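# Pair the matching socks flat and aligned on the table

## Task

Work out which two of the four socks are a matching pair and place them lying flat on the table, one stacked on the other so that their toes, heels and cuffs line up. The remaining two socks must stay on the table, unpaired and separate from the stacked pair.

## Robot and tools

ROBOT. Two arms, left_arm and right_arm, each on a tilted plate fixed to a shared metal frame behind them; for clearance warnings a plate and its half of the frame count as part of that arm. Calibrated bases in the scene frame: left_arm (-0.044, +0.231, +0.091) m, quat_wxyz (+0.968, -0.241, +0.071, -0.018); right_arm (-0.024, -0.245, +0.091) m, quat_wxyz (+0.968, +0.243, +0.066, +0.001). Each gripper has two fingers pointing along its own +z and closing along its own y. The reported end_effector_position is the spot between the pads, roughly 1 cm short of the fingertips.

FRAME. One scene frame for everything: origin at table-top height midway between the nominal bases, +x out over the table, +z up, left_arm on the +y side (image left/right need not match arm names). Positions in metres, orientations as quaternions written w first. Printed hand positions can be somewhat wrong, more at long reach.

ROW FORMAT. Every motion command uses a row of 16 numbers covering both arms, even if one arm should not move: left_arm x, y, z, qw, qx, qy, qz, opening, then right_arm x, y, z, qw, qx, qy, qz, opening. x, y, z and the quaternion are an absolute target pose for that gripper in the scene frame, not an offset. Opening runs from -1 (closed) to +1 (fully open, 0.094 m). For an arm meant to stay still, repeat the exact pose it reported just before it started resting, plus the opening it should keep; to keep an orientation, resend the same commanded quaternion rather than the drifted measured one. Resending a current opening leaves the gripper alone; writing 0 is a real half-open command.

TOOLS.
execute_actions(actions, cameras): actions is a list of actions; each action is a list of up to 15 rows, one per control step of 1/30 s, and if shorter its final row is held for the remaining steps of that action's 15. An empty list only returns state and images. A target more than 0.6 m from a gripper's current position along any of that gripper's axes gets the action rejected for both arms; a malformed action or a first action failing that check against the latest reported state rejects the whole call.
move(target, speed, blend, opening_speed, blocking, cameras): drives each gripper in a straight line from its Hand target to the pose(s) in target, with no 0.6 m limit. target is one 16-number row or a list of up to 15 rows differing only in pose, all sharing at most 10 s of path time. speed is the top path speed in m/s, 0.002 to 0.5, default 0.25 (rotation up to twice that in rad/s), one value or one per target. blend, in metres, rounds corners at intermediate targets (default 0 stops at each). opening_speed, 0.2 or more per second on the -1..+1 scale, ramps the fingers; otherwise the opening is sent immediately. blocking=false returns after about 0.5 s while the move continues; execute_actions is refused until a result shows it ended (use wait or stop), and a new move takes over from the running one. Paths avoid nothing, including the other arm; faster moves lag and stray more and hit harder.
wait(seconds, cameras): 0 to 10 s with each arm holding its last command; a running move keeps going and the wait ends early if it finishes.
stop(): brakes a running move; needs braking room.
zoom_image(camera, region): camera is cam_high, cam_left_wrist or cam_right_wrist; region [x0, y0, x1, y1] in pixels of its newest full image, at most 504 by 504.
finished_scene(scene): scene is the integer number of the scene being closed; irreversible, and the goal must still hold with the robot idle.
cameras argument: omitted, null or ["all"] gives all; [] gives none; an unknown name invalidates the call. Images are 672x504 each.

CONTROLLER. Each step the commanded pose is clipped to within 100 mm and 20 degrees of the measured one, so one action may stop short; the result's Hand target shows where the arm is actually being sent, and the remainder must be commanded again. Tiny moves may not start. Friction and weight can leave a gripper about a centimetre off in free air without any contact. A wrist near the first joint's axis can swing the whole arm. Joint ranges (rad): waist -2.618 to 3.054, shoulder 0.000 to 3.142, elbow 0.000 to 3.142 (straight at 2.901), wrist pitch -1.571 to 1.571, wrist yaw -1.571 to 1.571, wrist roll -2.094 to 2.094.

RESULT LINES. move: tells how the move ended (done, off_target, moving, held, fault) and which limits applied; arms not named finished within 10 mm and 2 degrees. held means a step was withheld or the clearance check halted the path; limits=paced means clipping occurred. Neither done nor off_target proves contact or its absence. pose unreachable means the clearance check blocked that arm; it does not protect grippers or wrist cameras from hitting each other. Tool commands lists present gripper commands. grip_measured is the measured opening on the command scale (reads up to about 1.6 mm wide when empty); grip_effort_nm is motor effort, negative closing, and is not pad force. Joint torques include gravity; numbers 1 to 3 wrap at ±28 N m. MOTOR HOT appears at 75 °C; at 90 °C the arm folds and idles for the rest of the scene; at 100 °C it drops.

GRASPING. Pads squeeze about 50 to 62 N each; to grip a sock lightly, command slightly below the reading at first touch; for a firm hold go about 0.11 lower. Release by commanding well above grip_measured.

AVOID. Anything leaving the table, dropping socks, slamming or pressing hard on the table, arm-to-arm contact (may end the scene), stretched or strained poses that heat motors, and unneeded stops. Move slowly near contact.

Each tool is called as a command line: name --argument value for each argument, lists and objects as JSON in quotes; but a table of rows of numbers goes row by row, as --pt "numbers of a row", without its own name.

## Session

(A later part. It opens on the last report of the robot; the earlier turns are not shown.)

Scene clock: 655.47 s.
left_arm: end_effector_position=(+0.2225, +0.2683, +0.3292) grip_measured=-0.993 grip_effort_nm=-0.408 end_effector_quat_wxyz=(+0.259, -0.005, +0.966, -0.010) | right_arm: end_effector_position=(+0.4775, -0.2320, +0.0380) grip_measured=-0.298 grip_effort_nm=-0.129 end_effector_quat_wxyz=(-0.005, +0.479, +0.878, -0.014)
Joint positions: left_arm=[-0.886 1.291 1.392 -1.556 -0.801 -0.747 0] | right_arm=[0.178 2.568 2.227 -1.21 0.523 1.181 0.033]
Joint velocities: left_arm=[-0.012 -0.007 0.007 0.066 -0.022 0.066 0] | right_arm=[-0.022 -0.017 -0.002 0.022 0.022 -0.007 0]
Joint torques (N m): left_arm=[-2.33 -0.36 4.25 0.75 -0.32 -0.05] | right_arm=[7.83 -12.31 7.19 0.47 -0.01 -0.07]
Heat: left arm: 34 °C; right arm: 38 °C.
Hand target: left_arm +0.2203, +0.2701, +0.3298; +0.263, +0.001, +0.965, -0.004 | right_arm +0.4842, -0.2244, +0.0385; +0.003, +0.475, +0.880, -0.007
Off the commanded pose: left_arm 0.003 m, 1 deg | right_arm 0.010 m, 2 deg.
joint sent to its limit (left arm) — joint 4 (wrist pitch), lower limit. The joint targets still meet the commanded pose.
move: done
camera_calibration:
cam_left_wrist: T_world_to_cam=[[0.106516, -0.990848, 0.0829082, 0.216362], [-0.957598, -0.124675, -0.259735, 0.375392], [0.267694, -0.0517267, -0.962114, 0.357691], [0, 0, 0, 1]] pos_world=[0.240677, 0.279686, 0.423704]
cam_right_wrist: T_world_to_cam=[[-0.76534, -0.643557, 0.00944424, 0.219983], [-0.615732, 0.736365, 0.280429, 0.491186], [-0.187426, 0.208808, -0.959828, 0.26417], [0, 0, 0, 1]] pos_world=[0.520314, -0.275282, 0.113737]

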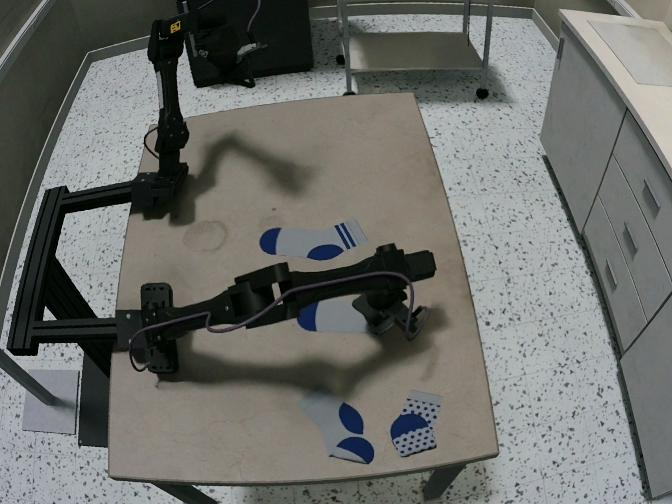

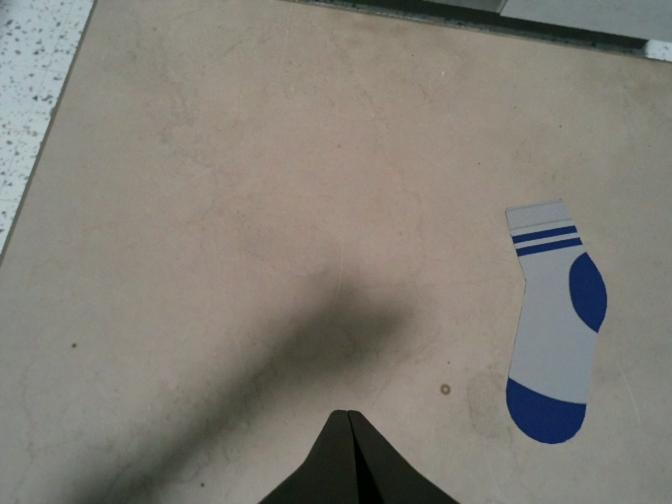

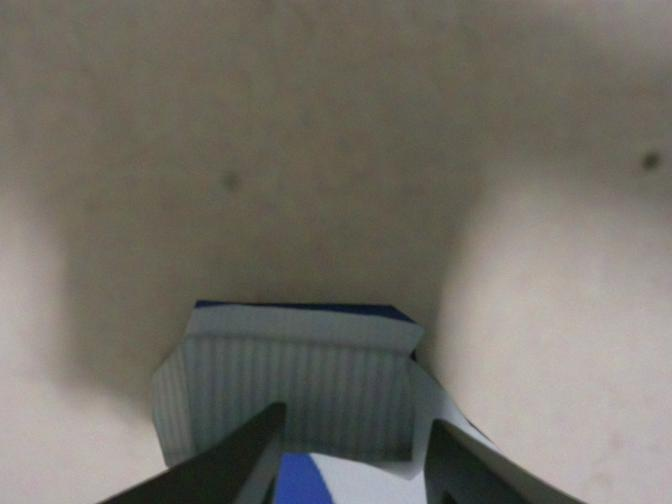

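move --pt "0.22 0.27 0.33 0.26 0 0.966 0 -1 0.486 -0.213 0.03 0 0.477 0.879 0 -0.3" --pt "0.22 0.27 0.33 0.26 0 0.966 0 -1 0.482 -0.213 0.006 0 0.477 0.879 0 -0.3" --speed 0.06

move --target '[0.22,0.27,0.33,0.26,0,0.966,0,-1,0.482,-0.213,0.002,0,0.477,0.879,0,-1]' --opening_speed 0.8

move --target '[0.22,0.27,0.33,0.26,0,0.966,0,-1,0.482,-0.215,0.06,0,0.477,0.879,0,-1]' --speed 0.06

Scene clock: 662.00 s.
left_arm: end_effector_position=(+0.2225, +0.2683, +0.3292) grip_measured=-0.993 grip_effort_nm=-0.403 end_effector_quat_wxyz=(+0.259, -0.005, +0.966, -0.010) | right_arm: end_effector_position=(+0.4909, -0.2195, +0.0249) grip_measured=-0.298 grip_effort_nm=-0.125 end_effector_quat_wxyz=(+0.014, +0.487, +0.873, +0.010)
Joint positions: left_arm=[-0.886 1.291 1.392 -1.556 -0.801 -0.747 0] | right_arm=[0.178 2.583 2.195 -1.095 0.507 1.167 0.033]
Joint velocities: left_arm=[-0.012 -0.017 -0.012 0.007 0.022 -0.051 0] | right_arm=[-0.007 0.007 0.007 0.037 0.022 0.022 0]
Joint torques (N m): left_arm=[-2.37 -0.34 4.29 0.7 -0.31 -0.07] | right_arm=[6.64 -11.56 3.86 0.59 -0.01 -0.09]
Heat: left arm: 34 °C; right arm: 39 °C.
Hand target: left_arm +0.2203, +0.2701, +0.3298; +0.263, +0.001, +0.965, -0.004 | right_arm +0.4817, -0.2132, +0.0064; -0.001, +0.477, +0.879, +0.000
Off the commanded pose: left_arm 0.003 m, 1 deg | right_arm 0.022 m, 2 deg.
joint sent to its limit (left arm) — joint 4 (wrist pitch), lower limit. The joint targets still meet the commanded pose.
move: off_target (right_arm)
camera_calibration:
cam_left_wrist: T_world_to_cam=[[0.106516, -0.990848, 0.0829082, 0.216362], [-0.957598, -0.124675, -0.259735, 0.375392], [0.267694, -0.0517267, -0.962114, 0.357691], [0, 0, 0, 1]] pos_world=[0.240677, 0.279686, 0.423704]
cam_right_wrist: T_world_to_cam=[[-0.776242, -0.628434, -0.0501983, 0.248589], [-0.617043, 0.741015, 0.264866, 0.495944], [-0.129253, 0.236574, -0.962978, 0.229144], [0, 0, 0, 1]] pos_world=[0.528602, -0.26549, 0.101781]

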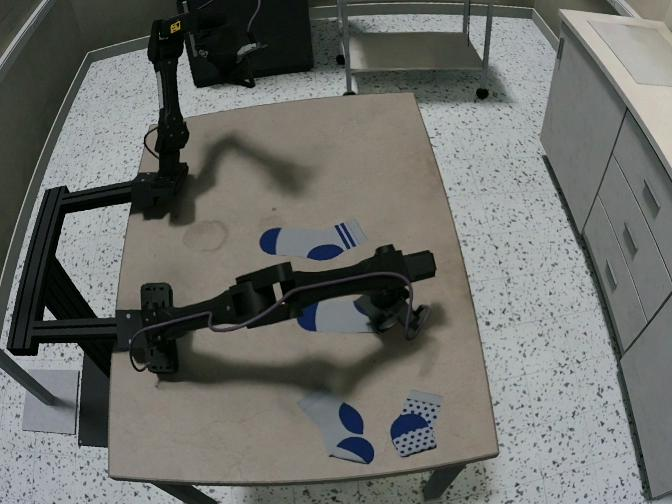

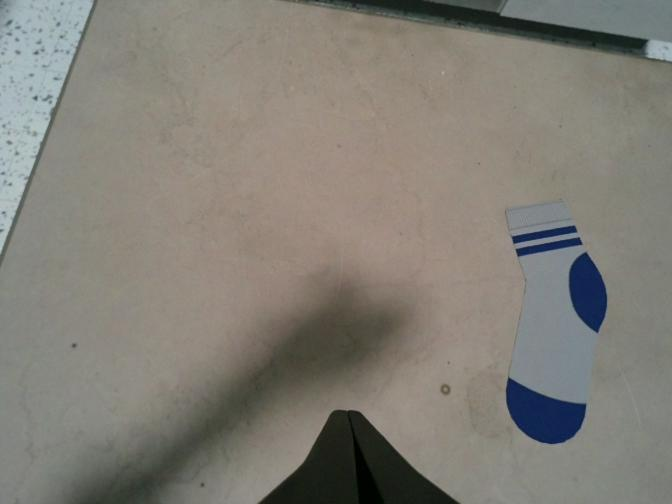

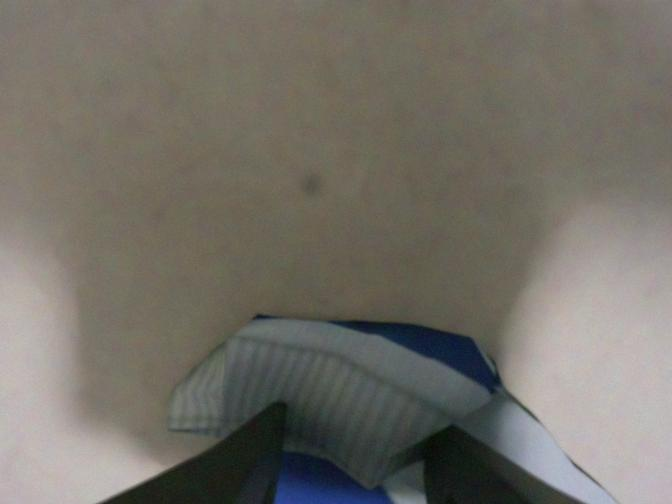

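Scene clock: 663.10 s.
left_arm: end_effector_position=(+0.2225, +0.2683, +0.3292) grip_measured=-0.993 grip_effort_nm=-0.413 end_effector_quat_wxyz=(+0.259, -0.005, +0.966, -0.010) | right_arm: end_effector_position=(+0.4947, -0.2180, +0.0245) grip_measured=-0.971 grip_effort_nm=-1.004 end_effector_quat_wxyz=(+0.019, +0.488, +0.873, +0.017)
Joint positions: left_arm=[-0.886 1.291 1.392 -1.556 -0.801 -0.747 0] | right_arm=[0.178 2.583 2.192 -1.074 0.503 1.161 0.001]
Joint velocities: left_arm=[-0.017 0.007 -0.012 -0.037 0.037 -0.007 0] | right_arm=[-0.007 -0.002 0.002 -0.066 0.007 -0.051 -0.001]
Joint torques (N m): left_arm=[-2.3 -0.29 4.16 0.74 -0.31 -0.09] | right_arm=[6.35 -11.37 3.52 0.56 0.04 -0.08]
Heat: left arm: 34 °C; right arm: 39 °C.
Hand target: left_arm +0.2203, +0.2701, +0.3298; +0.263, +0.001, +0.965, -0.004 | right_arm +0.4818, -0.2132, +0.0026; +0.000, +0.477, +0.879, +0.000
Off the commanded pose: left_arm 0.003 m, 1 deg | right_arm 0.026 m, 3 deg.
joint sent to its limit (left arm) — joint 4 (wrist pitch), lower limit. The joint targets still meet the commanded pose.
move: off_target (right_arm)
camera_calibration:
cam_left_wrist: T_world_to_cam=[[0.106516, -0.990848, 0.0829082, 0.216362], [-0.957598, -0.124675, -0.259735, 0.375392], [0.267694, -0.0517267, -0.962114, 0.357691], [0, 0, 0, 1]] pos_world=[0.240677, 0.279686, 0.423704]
cam_right_wrist: T_world_to_cam=[[-0.77676, -0.626334, -0.065952, 0.253616], [-0.619395, 0.740775, 0.260004, 0.498474], [-0.113994, 0.242811, -0.963353, 0.222696], [0, 0, 0, 1]] pos_world=[0.531137, -0.264482, 0.101656]

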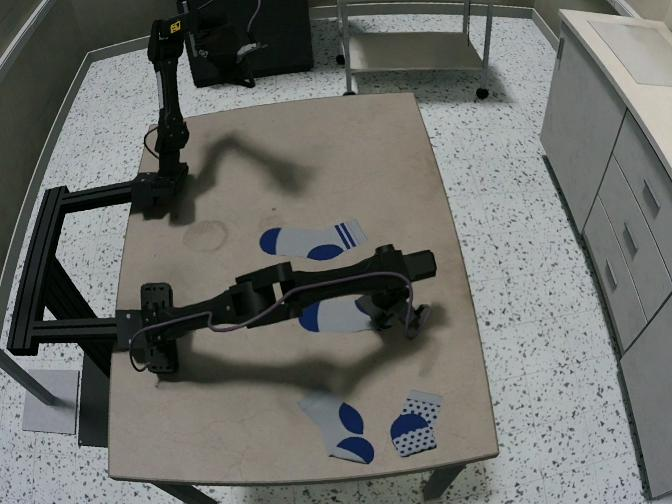

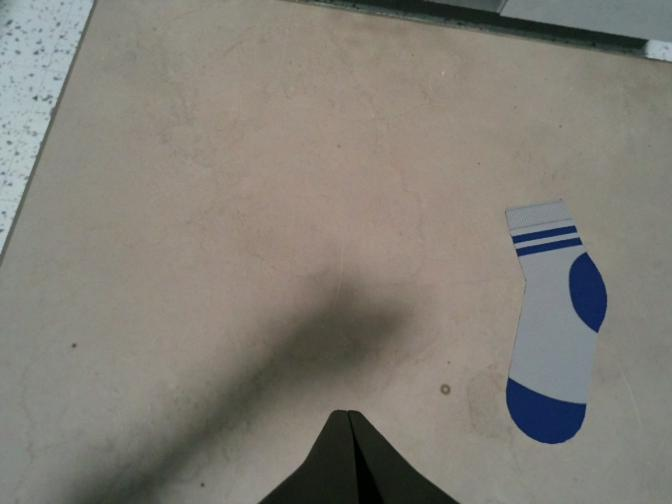

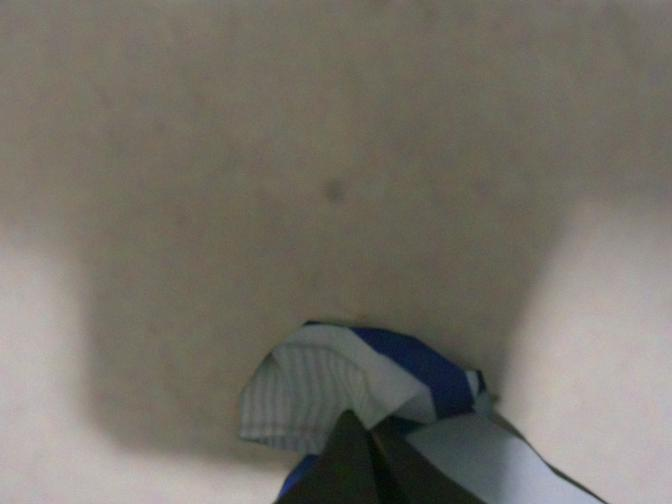

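Scene clock: 664.77 s.
left_arm: end_effector_position=(+0.2225, +0.2683, +0.3292) grip_measured=-0.993 grip_effort_nm=-0.398 end_effector_quat_wxyz=(+0.259, -0.005, +0.966, -0.010) | right_arm: end_effector_position=(+0.4766, -0.2181, +0.0439) grip_measured=-0.974 grip_effort_nm=-1.048 end_effector_quat_wxyz=(-0.011, +0.477, +0.879, -0.006)
Joint positions: left_arm=[-0.886 1.291 1.392 -1.556 -0.801 -0.747 0] | right_arm=[0.202 2.583 2.256 -1.237 0.503 1.204 0.001]
Joint velocities: left_arm=[-0.007 -0.007 -0.012 -0.007 0.066 0.037 0] | right_arm=[-0.012 -0.027 -0.002 0.037 0.037 0.081 0.001]
Joint torques (N m): left_arm=[-2.3 -0.36 4.08 0.76 -0.33 -0.02] | right_arm=[8.69 -14.95 7.32 0.11 0.04 0.08]
Heat: left arm: 34 °C; right arm: 40 °C.
Hand target: left_arm +0.2203, +0.2701, +0.3298; +0.263, +0.001, +0.965, -0.004 | right_arm +0.4814, -0.2148, +0.0597; +0.001, +0.477, +0.879, +0.001
Off the commanded pose: left_arm 0.003 m, 1 deg | right_arm 0.017 m, 1 deg.
joint sent to its limit (left arm) — joint 4 (wrist pitch), lower limit. The joint targets still meet the commanded pose.
move: off_target (right_arm)
camera_calibration:
cam_left_wrist: T_world_to_cam=[[0.106516, -0.990848, 0.0829082, 0.216362], [-0.957598, -0.124675, -0.259735, 0.375392], [0.267694, -0.0517267, -0.962114, 0.357691], [0, 0, 0, 1]] pos_world=[0.240677, 0.279686, 0.423704]
cam_right_wrist: T_world_to_cam=[[-0.76268, -0.646775, -0.00105564, 0.226712], [-0.61782, 0.728051, 0.297051, 0.477134], [-0.191357, 0.227207, -0.954861, 0.272393], [0, 0, 0, 1]] pos_world=[0.519816, -0.262636, 0.118604]

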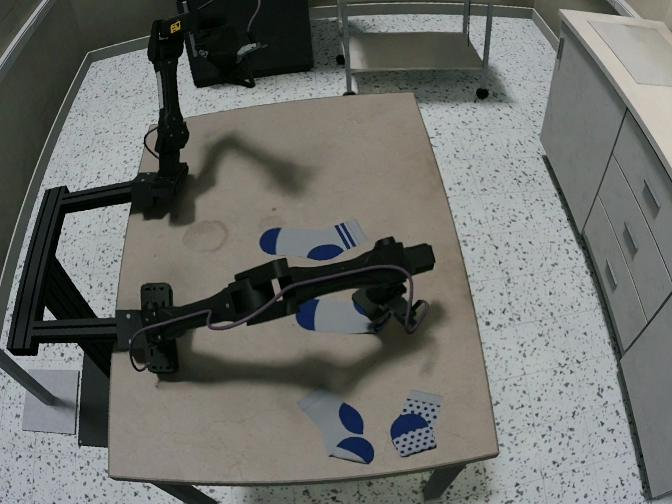

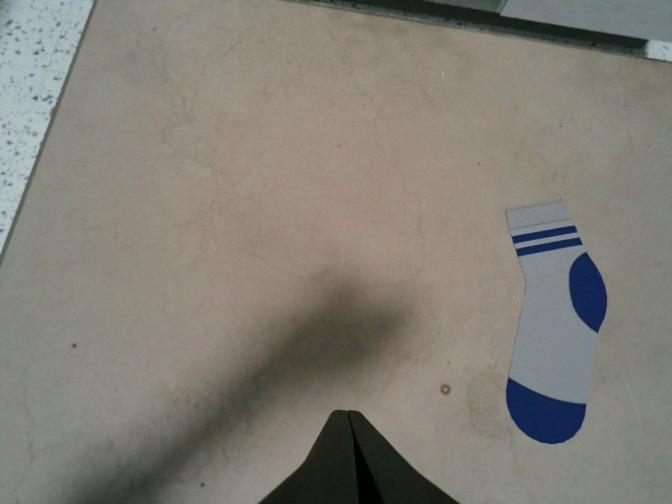

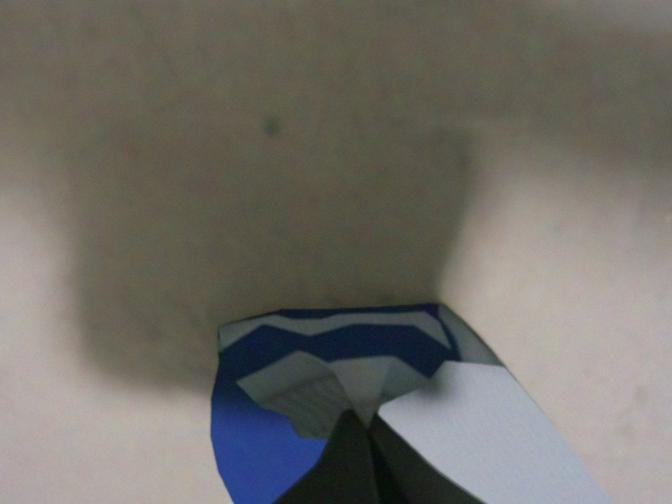

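move --pt "0.22 0.27 0.33 0.26 0 0.966 0 -1 0.44 -0.21 0.15 0 0.477 0.879 0 -1" --pt "0.22 0.27 0.33 0.26 0 0.966 0 -1 0.34 -0.20 0.33 0 0.477 0.879 0 -1" --speed 0.1

Scene clock: 671.07 s.
left_arm: end_effector_position=(+0.2225, +0.2683, +0.3292) grip_measured=-0.993 grip_effort_nm=-0.408 end_effector_quat_wxyz=(+0.259, -0.005, +0.966, -0.010) | right_arm: end_effector_position=(+0.3478, -0.1990, +0.3305) grip_measured=-0.974 grip_effort_nm=-1.053 end_effector_quat_wxyz=(+0.081, +0.480, +0.862, +0.139)
Joint positions: left_arm=[-0.886 1.291 1.392 -1.556 -0.801 -0.747 0] | right_arm=[0.676 1.878 1.999 -1.549 0.499 1.578 0.001]
Joint velocities: left_arm=[-0.002 0.002 0.002 0.007 -0.007 0.022 0] | right_arm=[-0.017 -0.002 -0.022 -0.007 0.007 -0.051 0]
Joint torques (N m): left_arm=[-2.19 -0.38 4.23 0.8 -0.31 -0.08] | right_arm=[5.31 -7.82 3.74 0.79 0 0.12]
Heat: left arm: 34 °C; right arm: 40 °C.
Hand target: left_arm +0.2203, +0.2701, +0.3298; +0.263, +0.001, +0.965, -0.004 | right_arm +0.3387, -0.1996, +0.3302; +0.077, +0.473, +0.867, +0.132
Off the commanded pose: left_arm 0.003 m, 1 deg | right_arm 0.008 m, 19 deg.
joint sent to its limit (left arm) — joint 4 (wrist pitch), lower limit. The joint targets still meet the commanded pose.
joint sent to its limit (right arm) — joint 4 (wrist pitch), lower limit. The joint targets are off in orientation, not in position.
move: off_target (right_arm)
camera_calibration:
cam_left_wrist: T_world_to_cam=[[0.106516, -0.990848, 0.0829082, 0.216362], [-0.957598, -0.124675, -0.259735, 0.375392], [0.267694, -0.0517267, -0.962114, 0.357691], [0, 0, 0, 1]] pos_world=[0.240677, 0.279686, 0.423704]
cam_right_wrist: T_world_to_cam=[[-0.727048, -0.600409, -0.333031, 0.247657], [-0.679217, 0.699846, 0.221088, 0.33937], [0.100327, 0.386941, -0.91663, 0.434856], [0, 0, 0, 1]] pos_world=[0.366937, -0.257075, 0.406049]

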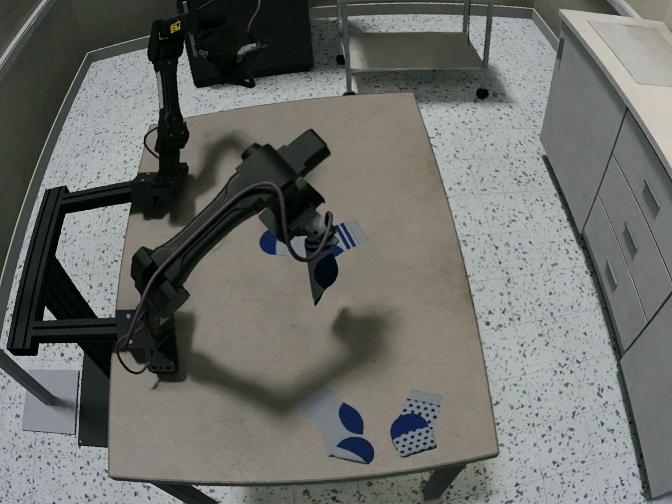

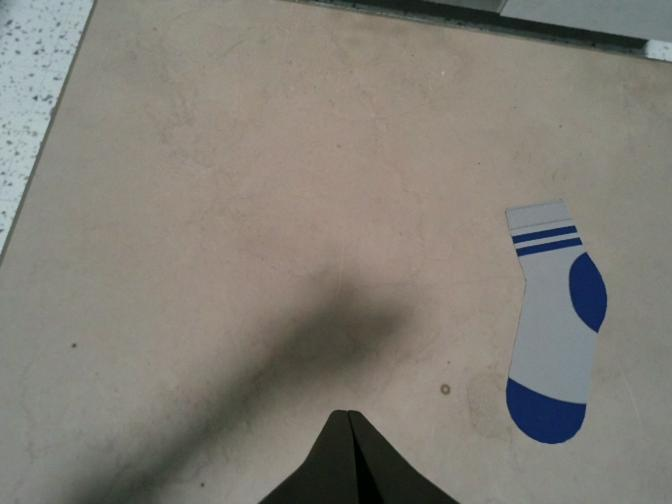

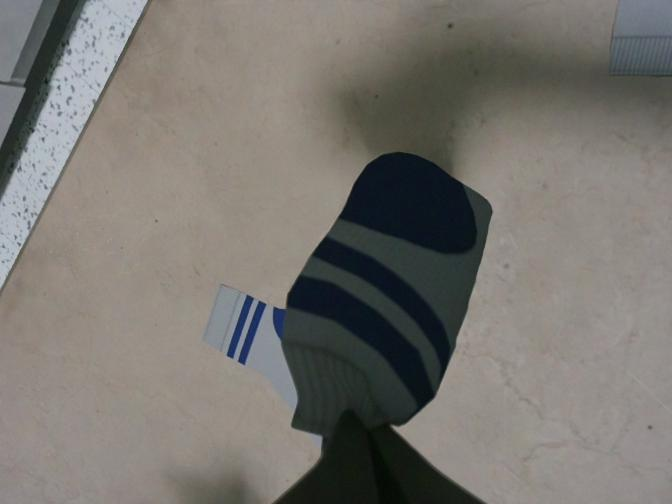

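move --pt "0.22 0.27 0.33 0.26 0 0.966 0 -1 0.38 -0.14 0.33 0 0 1 0 -1" --pt "0.22 0.27 0.33 0.26 0 0.966 0 -1 0.41 -0.12 0.32 0 -0.383 0.924 0 -1" --speed 0.12

Scene clock: 693.83 s.
left_arm: end_effector_position=(+0.2225, +0.2683, +0.3292) grip_measured=-0.993 grip_effort_nm=-0.403 end_effector_quat_wxyz=(+0.259, -0.005, +0.966, -0.010) | right_arm: end_effector_position=(+0.4082, -0.1210, +0.3214) grip_measured=-0.974 grip_effort_nm=-1.053 end_effector_quat_wxyz=(+0.178, -0.369, +0.912, +0.025)
Joint positions: left_arm=[-0.886 1.291 1.392 -1.556 -0.801 -0.747 0] | right_arm=[0.705 2.247 2.398 -1.551 0.509 -0.197 0.001]
Joint velocities: left_arm=[-0.002 -0.012 -0.017 -0.007 0.007 0.022 0] | right_arm=[-0.007 -0.012 -0.017 0.022 0.007 -0.022 -0.001]
Joint torques (N m): left_arm=[-2.22 -0.55 4.3 0.75 -0.3 -0.09] | right_arm=[5.52 -8.05 7.17 0.86 0.08 -0.06]
Heat: left arm: 34 °C; right arm: 39 °C.
Hand target: left_arm +0.2203, +0.2701, +0.3298; +0.263, +0.001, +0.965, -0.004 | right_arm +0.4092, -0.1198, +0.3196; +0.174, -0.375, +0.910, +0.020
Off the commanded pose: left_arm 0.003 m, 1 deg | right_arm 0.003 m, 21 deg; orientation clipped.
joint sent to its limit (left arm) — joint 4 (wrist pitch), lower limit. The joint targets still meet the commanded pose.
joint sent to its limit (right arm) — joint 4 (wrist pitch), lower limit. The joint targets are off in orientation, not in position.
move: off_target (right_arm); limits=paced
camera_calibration:
cam_left_wrist: T_world_to_cam=[[0.106516, -0.990848, 0.0829082, 0.216362], [-0.957598, -0.124675, -0.259735, 0.375392], [0.267694, -0.0517267, -0.962114, 0.357691], [0, 0, 0, 1]] pos_world=[0.240677, 0.279686, 0.423704]
cam_right_wrist: T_world_to_cam=[[0.766491, -0.63294, 0.108992, -0.42029], [-0.631496, -0.773651, -0.0517371, 0.217716], [0.117068, -0.0291719, -0.992695, 0.357461], [0, 0, 0, 1]] pos_world=[0.417788, -0.0871546, 0.411922]

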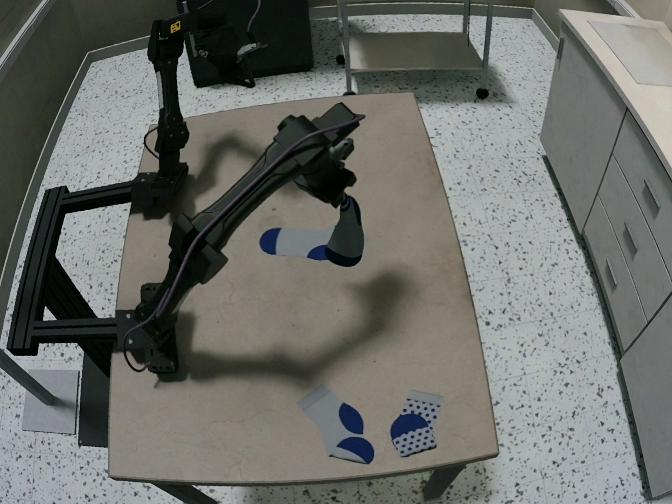

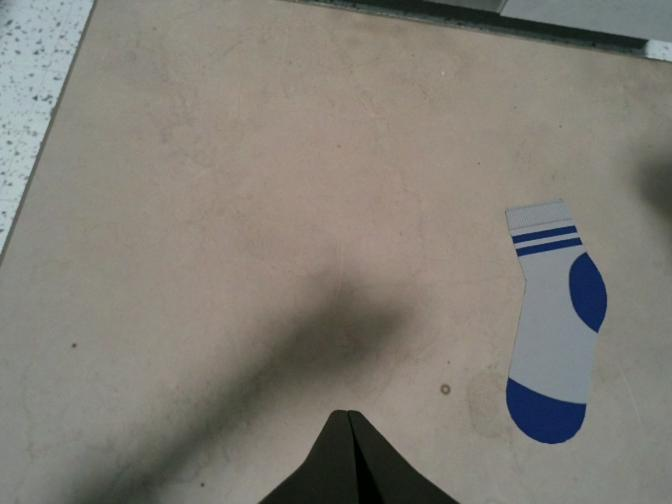

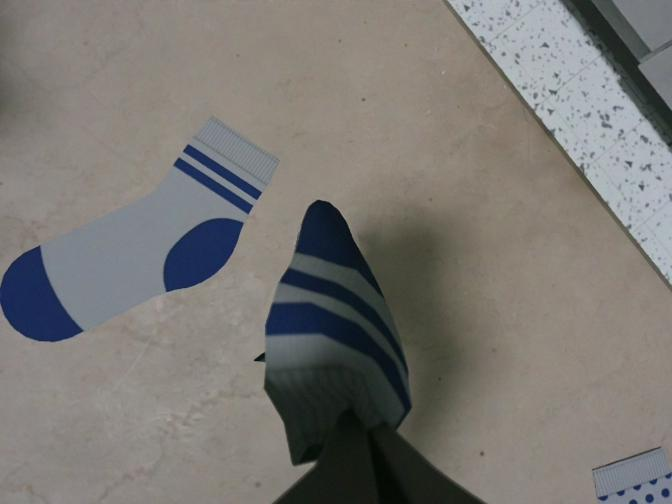

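move --pt "0.22 0.27 0.33 0.26 0 0.966 0 -1 0.43 -0.12 0.315 0 -0.707 0.707 0 -1" --pt "0.22 0.27 0.33 0.26 0 0.966 0 -1 0.43 -0.12 0.315 0 -0.887 0.462 0 -1" --speed 0.3

Scene clock: 704.20 s.
left_arm: end_effector_position=(+0.2225, +0.2683, +0.3292) grip_measured=-0.993 grip_effort_nm=-0.403 end_effector_quat_wxyz=(+0.259, -0.005, +0.966, -0.010) | right_arm: end_effector_position=(+0.4299, -0.1241, +0.3174) grip_measured=-0.974 grip_effort_nm=-1.057 end_effector_quat_wxyz=(-0.155, +0.866, -0.463, +0.109)
Joint positions: left_arm=[-0.886 1.291 1.392 -1.556 -0.801 -0.747 0] | right_arm=[0.673 2.311 2.501 -1.551 0.525 -1.636 0.001]
Joint velocities: left_arm=[-0.007 0.012 0.002 0.051 0.007 0.022 0.001] | right_arm=[-0.002 0.002 0.002 -0.022 -0.037 -0.022 0]
Joint torques (N m): left_arm=[-2.26 -0.4 4.21 0.73 -0.32 -0.11] | right_arm=[6.04 -8.46 6.95 0.9 -0.01 -0.1]
Heat: left arm: 34 °C; right arm: 39 °C.
Hand target: left_arm +0.2203, +0.2701, +0.3298; +0.263, +0.001, +0.965, -0.004 | right_arm +0.4295, -0.1204, +0.3146; -0.148, +0.871, -0.456, +0.108
Off the commanded pose: left_arm 0.003 m, 1 deg | right_arm 0.005 m, 22 deg; orientation clipped.
joint sent to its limit (left arm) — joint 4 (wrist pitch), lower limit. The joint targets still meet the commanded pose.
joint sent to its limit (right arm) — joint 4 (wrist pitch), lower limit. The joint targets are off in orientation, not in position.
move: off_target (right_arm); limits=paced
camera_calibration:
cam_left_wrist: T_world_to_cam=[[0.106516, -0.990848, 0.0829082, 0.216362], [-0.957598, -0.124675, -0.259735, 0.375392], [0.267694, -0.0517267, -0.962114, 0.357691], [0, 0, 0, 1]] pos_world=[0.240677, 0.279686, 0.423704]
cam_right_wrist: T_world_to_cam=[[0.700279, 0.627427, 0.340507, -0.327059], [0.524243, -0.775746, 0.351265, -0.396139], [0.484541, -0.067475, -0.872163, 0.149844], [0, 0, 0, 1]] pos_world=[0.3641, -0.0919869, 0.381204]

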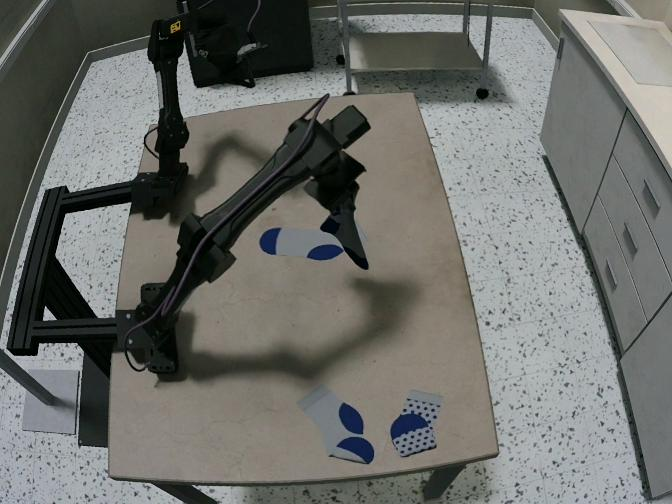

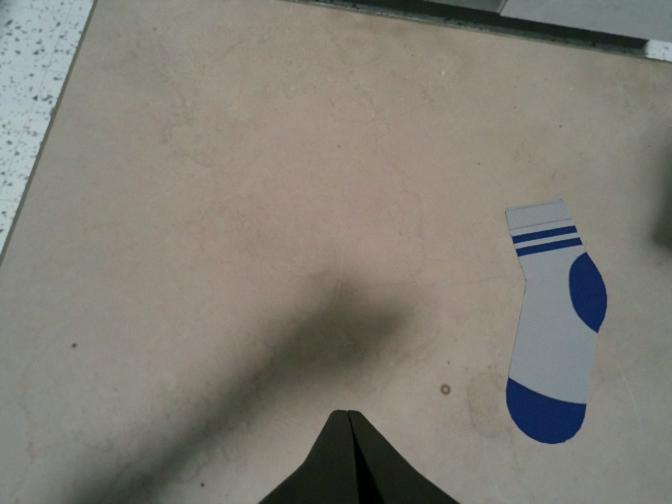

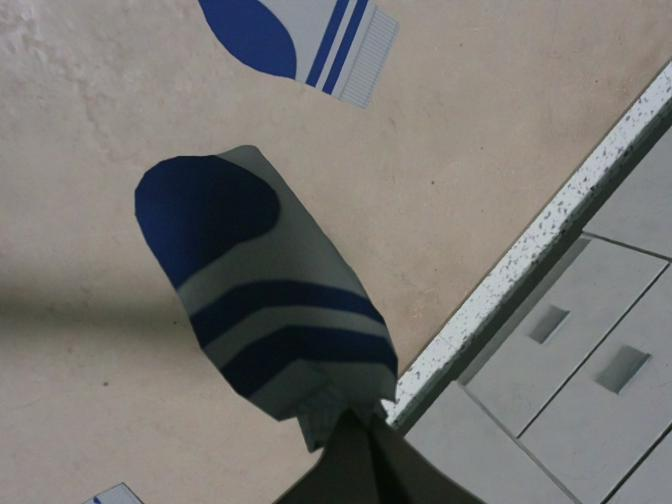

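move --pt "0.22 0.27 0.33 0.26 0 0.966 0 -1 0.44 -0.13 0.30 0 -0.676 0.737 0 -1" --speed 0.3

Scene clock: 710.97 s.
left_arm: end_effector_position=(+0.2225, +0.2683, +0.3292) grip_measured=-0.993 grip_effort_nm=-0.403 end_effector_quat_wxyz=(+0.259, -0.005, +0.966, -0.010) | right_arm: end_effector_position=(+0.4396, -0.1331, +0.3033) grip_measured=-0.974 grip_effort_nm=-1.053 end_effector_quat_wxyz=(-0.165, +0.669, -0.722, +0.064)
Joint positions: left_arm=[-0.886 1.291 1.392 -1.556 -0.801 -0.747 0] | right_arm=[0.643 2.337 2.512 -1.551 0.548 -0.994 0.001]
Joint velocities: left_arm=[-0.017 -0.007 0.007 0.007 -0.022 -0.007 -0.001] | right_arm=[-0.007 0.007 -0.012 0.022 -0.066 -0.051 0]
Joint torques (N m): left_arm=[-2.22 -0.49 4.25 0.74 -0.28 -0.06] | right_arm=[5.64 -8.84 7.16 0.85 -0.09 0.11]
Heat: left arm: 34 °C; right arm: 39 °C.
Hand target: left_arm +0.2203, +0.2701, +0.3298; +0.263, +0.001, +0.965, -0.004 | right_arm +0.4396, -0.1301, +0.2994; -0.160, +0.668, -0.725, +0.056
Off the commanded pose: left_arm 0.003 m, 1 deg | right_arm 0.005 m, 20 deg; orientation clipped.
joint sent to its limit (left arm) — joint 4 (wrist pitch), lower limit. The joint targets still meet the commanded pose.
joint sent to its limit (right arm) — joint 4 (wrist pitch), lower limit. The joint targets are off in orientation, not in position.
move: off_target (right_arm); limits=paced
camera_calibration:
cam_left_wrist: T_world_to_cam=[[0.106516, -0.990848, 0.0829082, 0.216362], [-0.957598, -0.124675, -0.259735, 0.375392], [0.267694, -0.0517267, -0.962114, 0.357691], [0, 0, 0, 1]] pos_world=[0.240677, 0.279686, 0.423704]
cam_right_wrist: T_world_to_cam=[[0.950592, 0.0299825, 0.308991, -0.503404], [-0.0204212, -0.98713, 0.158609, -0.133515], [0.30977, -0.157083, -0.937746, 0.217074], [0, 0, 0, 1]] pos_world=[0.408563, -0.0826051, 0.380285]

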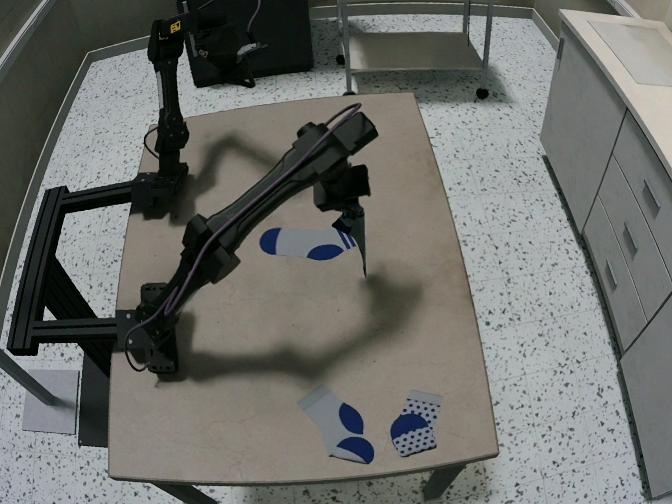

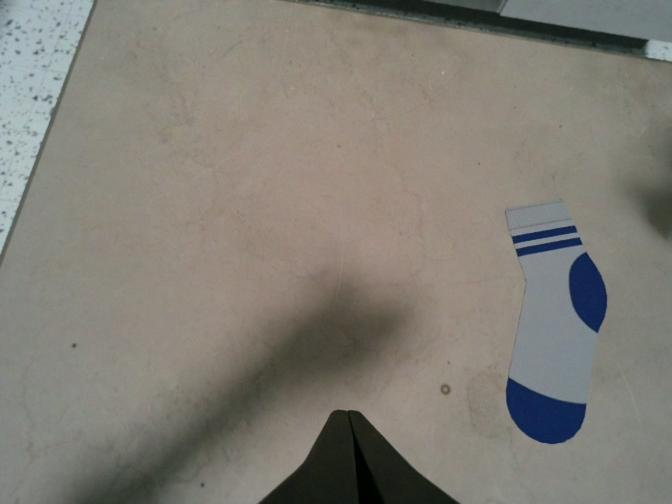

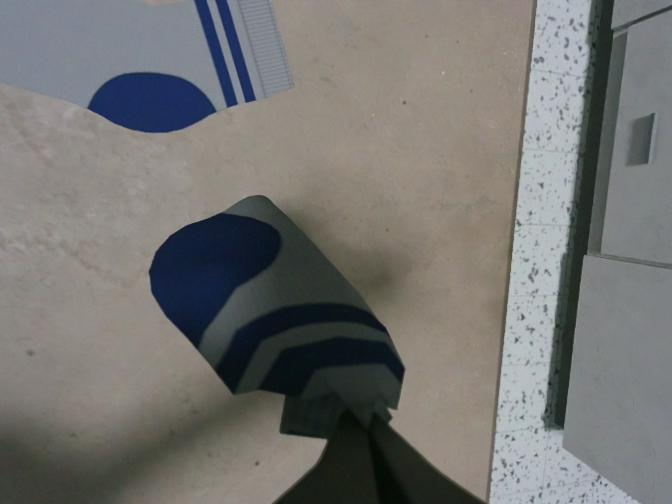

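move --pt "0.22 0.27 0.33 0.26 0 0.966 0 -1 0.435 -0.12 0.30 0 -0.259 0.966 0 -1" --speed 0.3

Scene clock: 717.70 s.
left_arm: end_effector_position=(+0.2225, +0.2683, +0.3292) grip_measured=-0.993 grip_effort_nm=-0.403 end_effector_quat_wxyz=(+0.259, -0.005, +0.966, -0.010) | right_arm: end_effector_position=(+0.4386, -0.1290, +0.3010) grip_measured=-0.974 grip_effort_nm=-1.043 end_effector_quat_wxyz=(+0.172, -0.250, +0.952, +0.025)
Joint positions: left_arm=[-0.886 1.291 1.392 -1.556 -0.801 -0.747 0] | right_arm=[0.645 2.345 2.513 -1.551 0.539 -0.008 0.001]
Joint velocities: left_arm=[0.012 0.012 -0.012 -0.037 0.051 -0.051 -0.001] | right_arm=[-0.017 0.007 -0.007 -0.007 -0.007 0.007 0]
Joint torques (N m): left_arm=[-2.25 -0.34 4.33 0.75 -0.32 -0.06] | right_arm=[6.98 -8.94 6.68 0.84 -0.06 0.08]
Heat: left arm: 34 °C; right arm: 38 °C.
Hand target: left_arm +0.2203, +0.2701, +0.3298; +0.263, +0.001, +0.965, -0.004 | right_arm +0.4347, -0.1201, +0.2995; +0.166, -0.257, +0.952, +0.028
Off the commanded pose: left_arm 0.003 m, 1 deg | right_arm 0.010 m, 20 deg; orientation clipped.
joint sent to its limit (left arm) — joint 4 (wrist pitch), lower limit. The joint targets still meet the commanded pose.
joint sent to its limit (right arm) — joint 4 (wrist pitch), lower limit. The joint targets are off in orientation, not in position.
move: off_target (right_arm); limits=paced
camera_calibration:
cam_left_wrist: T_world_to_cam=[[0.106516, -0.990848, 0.0829082, 0.216362], [-0.957598, -0.124675, -0.259735, 0.375392], [0.267694, -0.0517267, -0.962114, 0.357691], [0, 0, 0, 1]] pos_world=[0.240677, 0.279686, 0.423704]
cam_right_wrist: T_world_to_cam=[[0.590826, -0.804491, 0.0609814, -0.37701], [-0.802907, -0.593709, -0.0533857, 0.328567], [0.0791536, -0.0174207, -0.99671, 0.352815], [0, 0, 0, 1]] pos_world=[0.45863, -0.102082, 0.392185]

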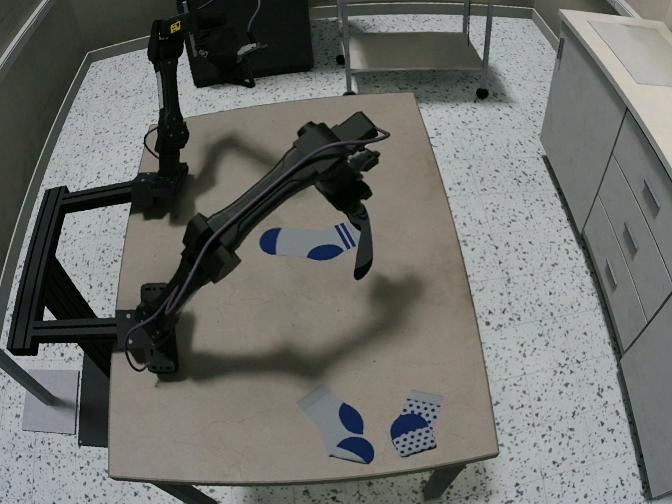

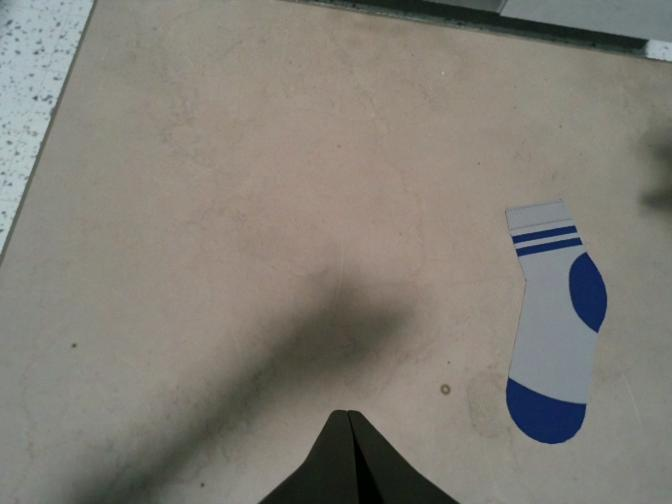

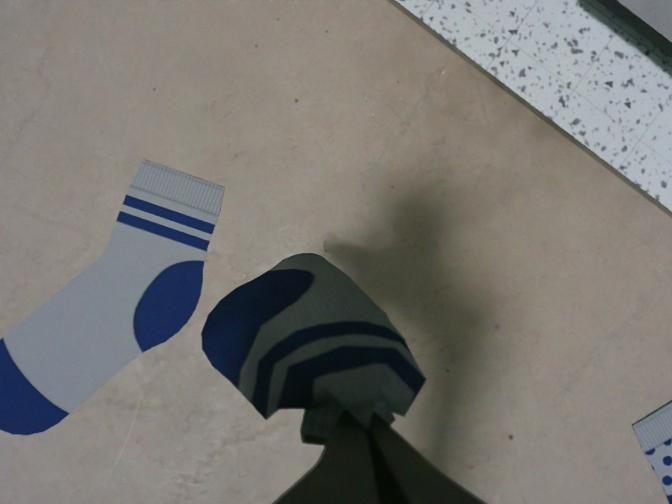

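move --pt "0.22 0.27 0.33 0.26 0 0.966 0 -1 0.445 -0.085 0.27 0 -0.259 0.966 0 -1" --pt "0.22 0.27 0.33 0.26 0 0.966 0 -1 0.44 -0.105 0.235 0 -0.259 0.966 0 -1" --pt "0.22 0.27 0.33 0.26 0 0.966 0 -1 0.42 -0.165 0.205 0 -0.259 0.966 0 -1" --pt "0.22 0.27 0.33 0.26 0 0.966 0 -1 0.40 -0.24 0.16 0 -0.259 0.966 0 -1" --speed 0.12 --blend 0.02

Scene clock: 727.17 s.
left_arm: end_effector_position=(+0.2225, +0.2683, +0.3292) grip_measured=-0.993 grip_effort_nm=-0.403 end_effector_quat_wxyz=(+0.259, -0.005, +0.966, -0.010) | right_arm: end_effector_position=(+0.4011, -0.2383, +0.1512) grip_measured=-0.974 grip_effort_nm=-1.048 end_effector_quat_wxyz=(-0.015, -0.262, +0.965, -0.006)
Joint positions: left_arm=[-0.886 1.291 1.392 -1.556 -0.801 -0.747 0] | right_arm=[0.323 2.179 1.913 -1.372 0.517 -0.177 0.001]
Joint velocities: left_arm=[0.002 0.002 -0.017 -0.066 -0.037 0.022 0] | right_arm=[0.017 -0.012 -0.007 -0.007 0.022 -0.007 -0.001]
Joint torques (N m): left_arm=[-2.4 -0.46 4.19 0.72 -0.3 -0.07] | right_arm=[6.17 -13.7 4.05 0.51 0.02 -0.1]
Heat: left arm: 34 °C; right arm: 39 °C.
Hand target: left_arm +0.2203, +0.2701, +0.3298; +0.263, +0.001, +0.965, -0.004 | right_arm +0.4019, -0.2401, +0.1588; -0.001, -0.261, +0.965, -0.006
Off the commanded pose: left_arm 0.003 m, 1 deg | right_arm 0.009 m, 2 deg.
joint sent to its limit (left arm) — joint 4 (wrist pitch), lower limit. The joint targets still meet the commanded pose.
move: done
camera_calibration:
cam_left_wrist: T_world_to_cam=[[0.106516, -0.990848, 0.0829082, 0.216362], [-0.957598, -0.124675, -0.259735, 0.375392], [0.267694, -0.0517267, -0.962114, 0.357691], [0, 0, 0, 1]] pos_world=[0.240677, 0.279686, 0.423704]
cam_right_wrist: T_world_to_cam=[[0.609159, -0.792752, -0.021653, -0.425748], [-0.748908, -0.584022, 0.313138, 0.150819], [-0.260887, -0.174535, -0.949461, 0.296385], [0, 0, 0, 1]] pos_world=[0.449621, -0.197702, 0.22496]

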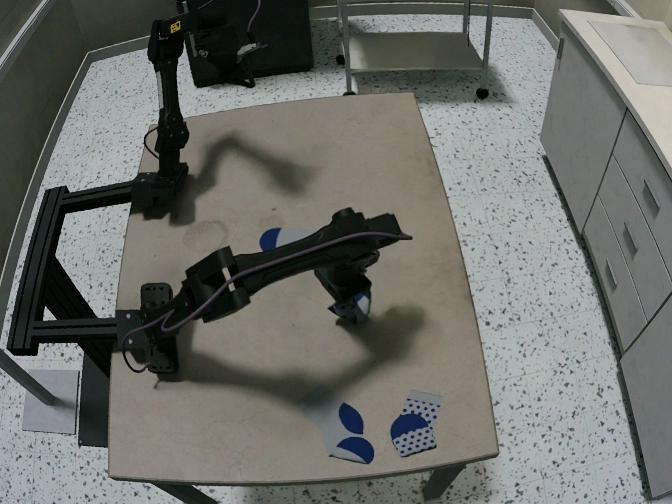

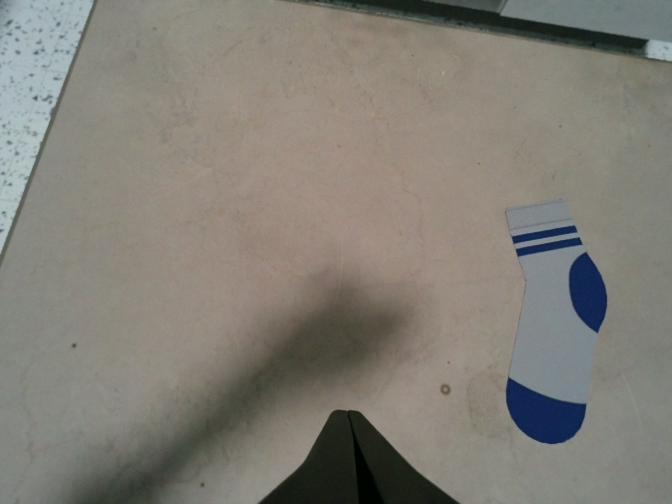

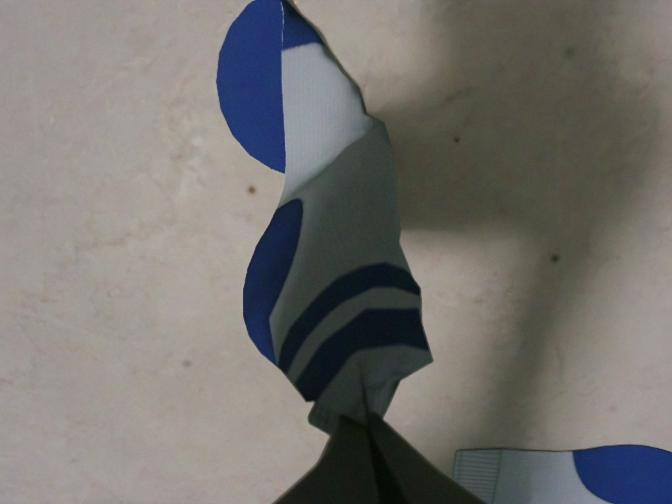

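move --pt "0.22 0.27 0.33 0.26 0 0.966 0 -1 0.375 -0.262 0.085 0 -0.259 0.966 0 -1" --pt "0.22 0.27 0.33 0.26 0 0.966 0 -1 0.345 -0.285 0.03 0 -0.259 0.966 0 -1" --pt "0.22 0.27 0.33 0.26 0 0.966 0 -1 0.325 -0.298 0.015 0 -0.259 0.966 0 -1" --speed 0.12

Scene clock: 734.60 s.
left_arm: end_effector_position=(+0.2225, +0.2683, +0.3292) grip_measured=-0.993 grip_effort_nm=-0.403 end_effector_quat_wxyz=(+0.259, -0.005, +0.966, -0.010) | right_arm: end_effector_position=(+0.3245, -0.2971, +0.0169) grip_measured=-0.974 grip_effort_nm=-1.053 end_effector_quat_wxyz=(-0.014, -0.266, +0.964, +0.000)
Joint positions: left_arm=[-0.886 1.291 1.392 -1.556 -0.801 -0.747 0] | right_arm=[0.041 1.944 1.14 -0.675 0.501 -0.511 0.001]
Joint velocities: left_arm=[-0.002 -0.002 -0.002 0.007 -0.007 0.051 0.001] | right_arm=[-0.007 -0.017 -0.012 -0.022 -0.022 -0.022 -0.001]
Joint torques (N m): left_arm=[-2.06 -0.46 4.18 0.72 -0.31 -0.09] | right_arm=[3.59 -10 2.92 0.83 -0.02 -0.05]
Heat: left arm: 34 °C; right arm: 40 °C.
Hand target: left_arm +0.2203, +0.2701, +0.3298; +0.263, +0.001, +0.965, -0.004 | right_arm +0.3266, -0.2994, +0.0145; -0.003, -0.259, +0.966, -0.002
Off the commanded pose: left_arm 0.003 m, 1 deg | right_arm 0.002 m, 2 deg.
joint sent to its limit (left arm) — joint 4 (wrist pitch), lower limit. The joint targets still meet the commanded pose.
move: done
camera_calibration:
cam_left_wrist: T_world_to_cam=[[0.106516, -0.990848, 0.0829082, 0.216362], [-0.957598, -0.124675, -0.259735, 0.375392], [0.267694, -0.0517267, -0.962114, 0.357691], [0, 0, 0, 1]] pos_world=[0.240677, 0.279686, 0.423704]
cam_right_wrist: T_world_to_cam=[[0.615769, -0.78726, -0.0324068, -0.428887], [-0.743539, -0.594198, 0.306723, 0.0965167], [-0.260727, -0.164775, -0.951247, 0.141428], [0, 0, 0, 1]] pos_world=[0.372733, -0.256991, 0.0910307]

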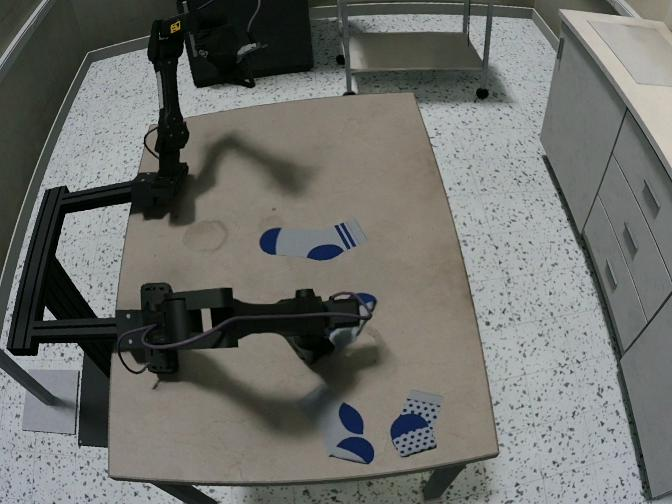

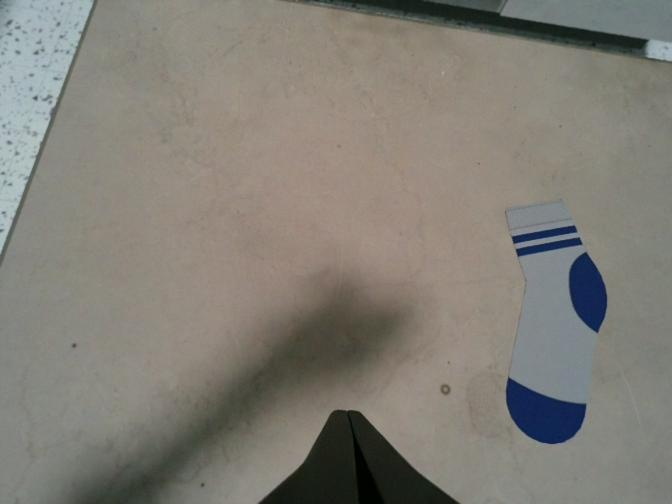

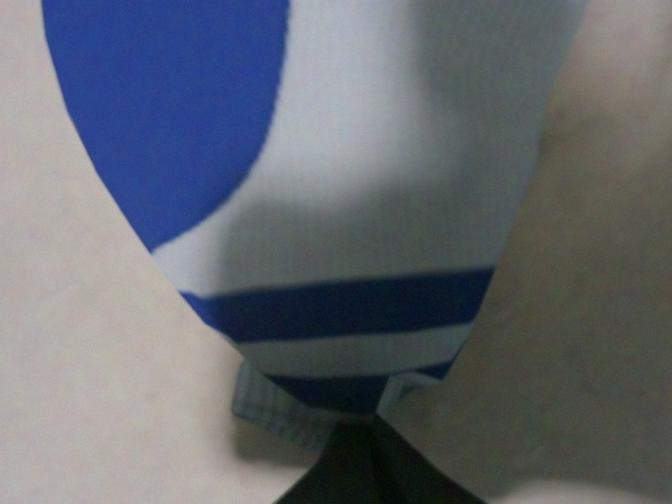

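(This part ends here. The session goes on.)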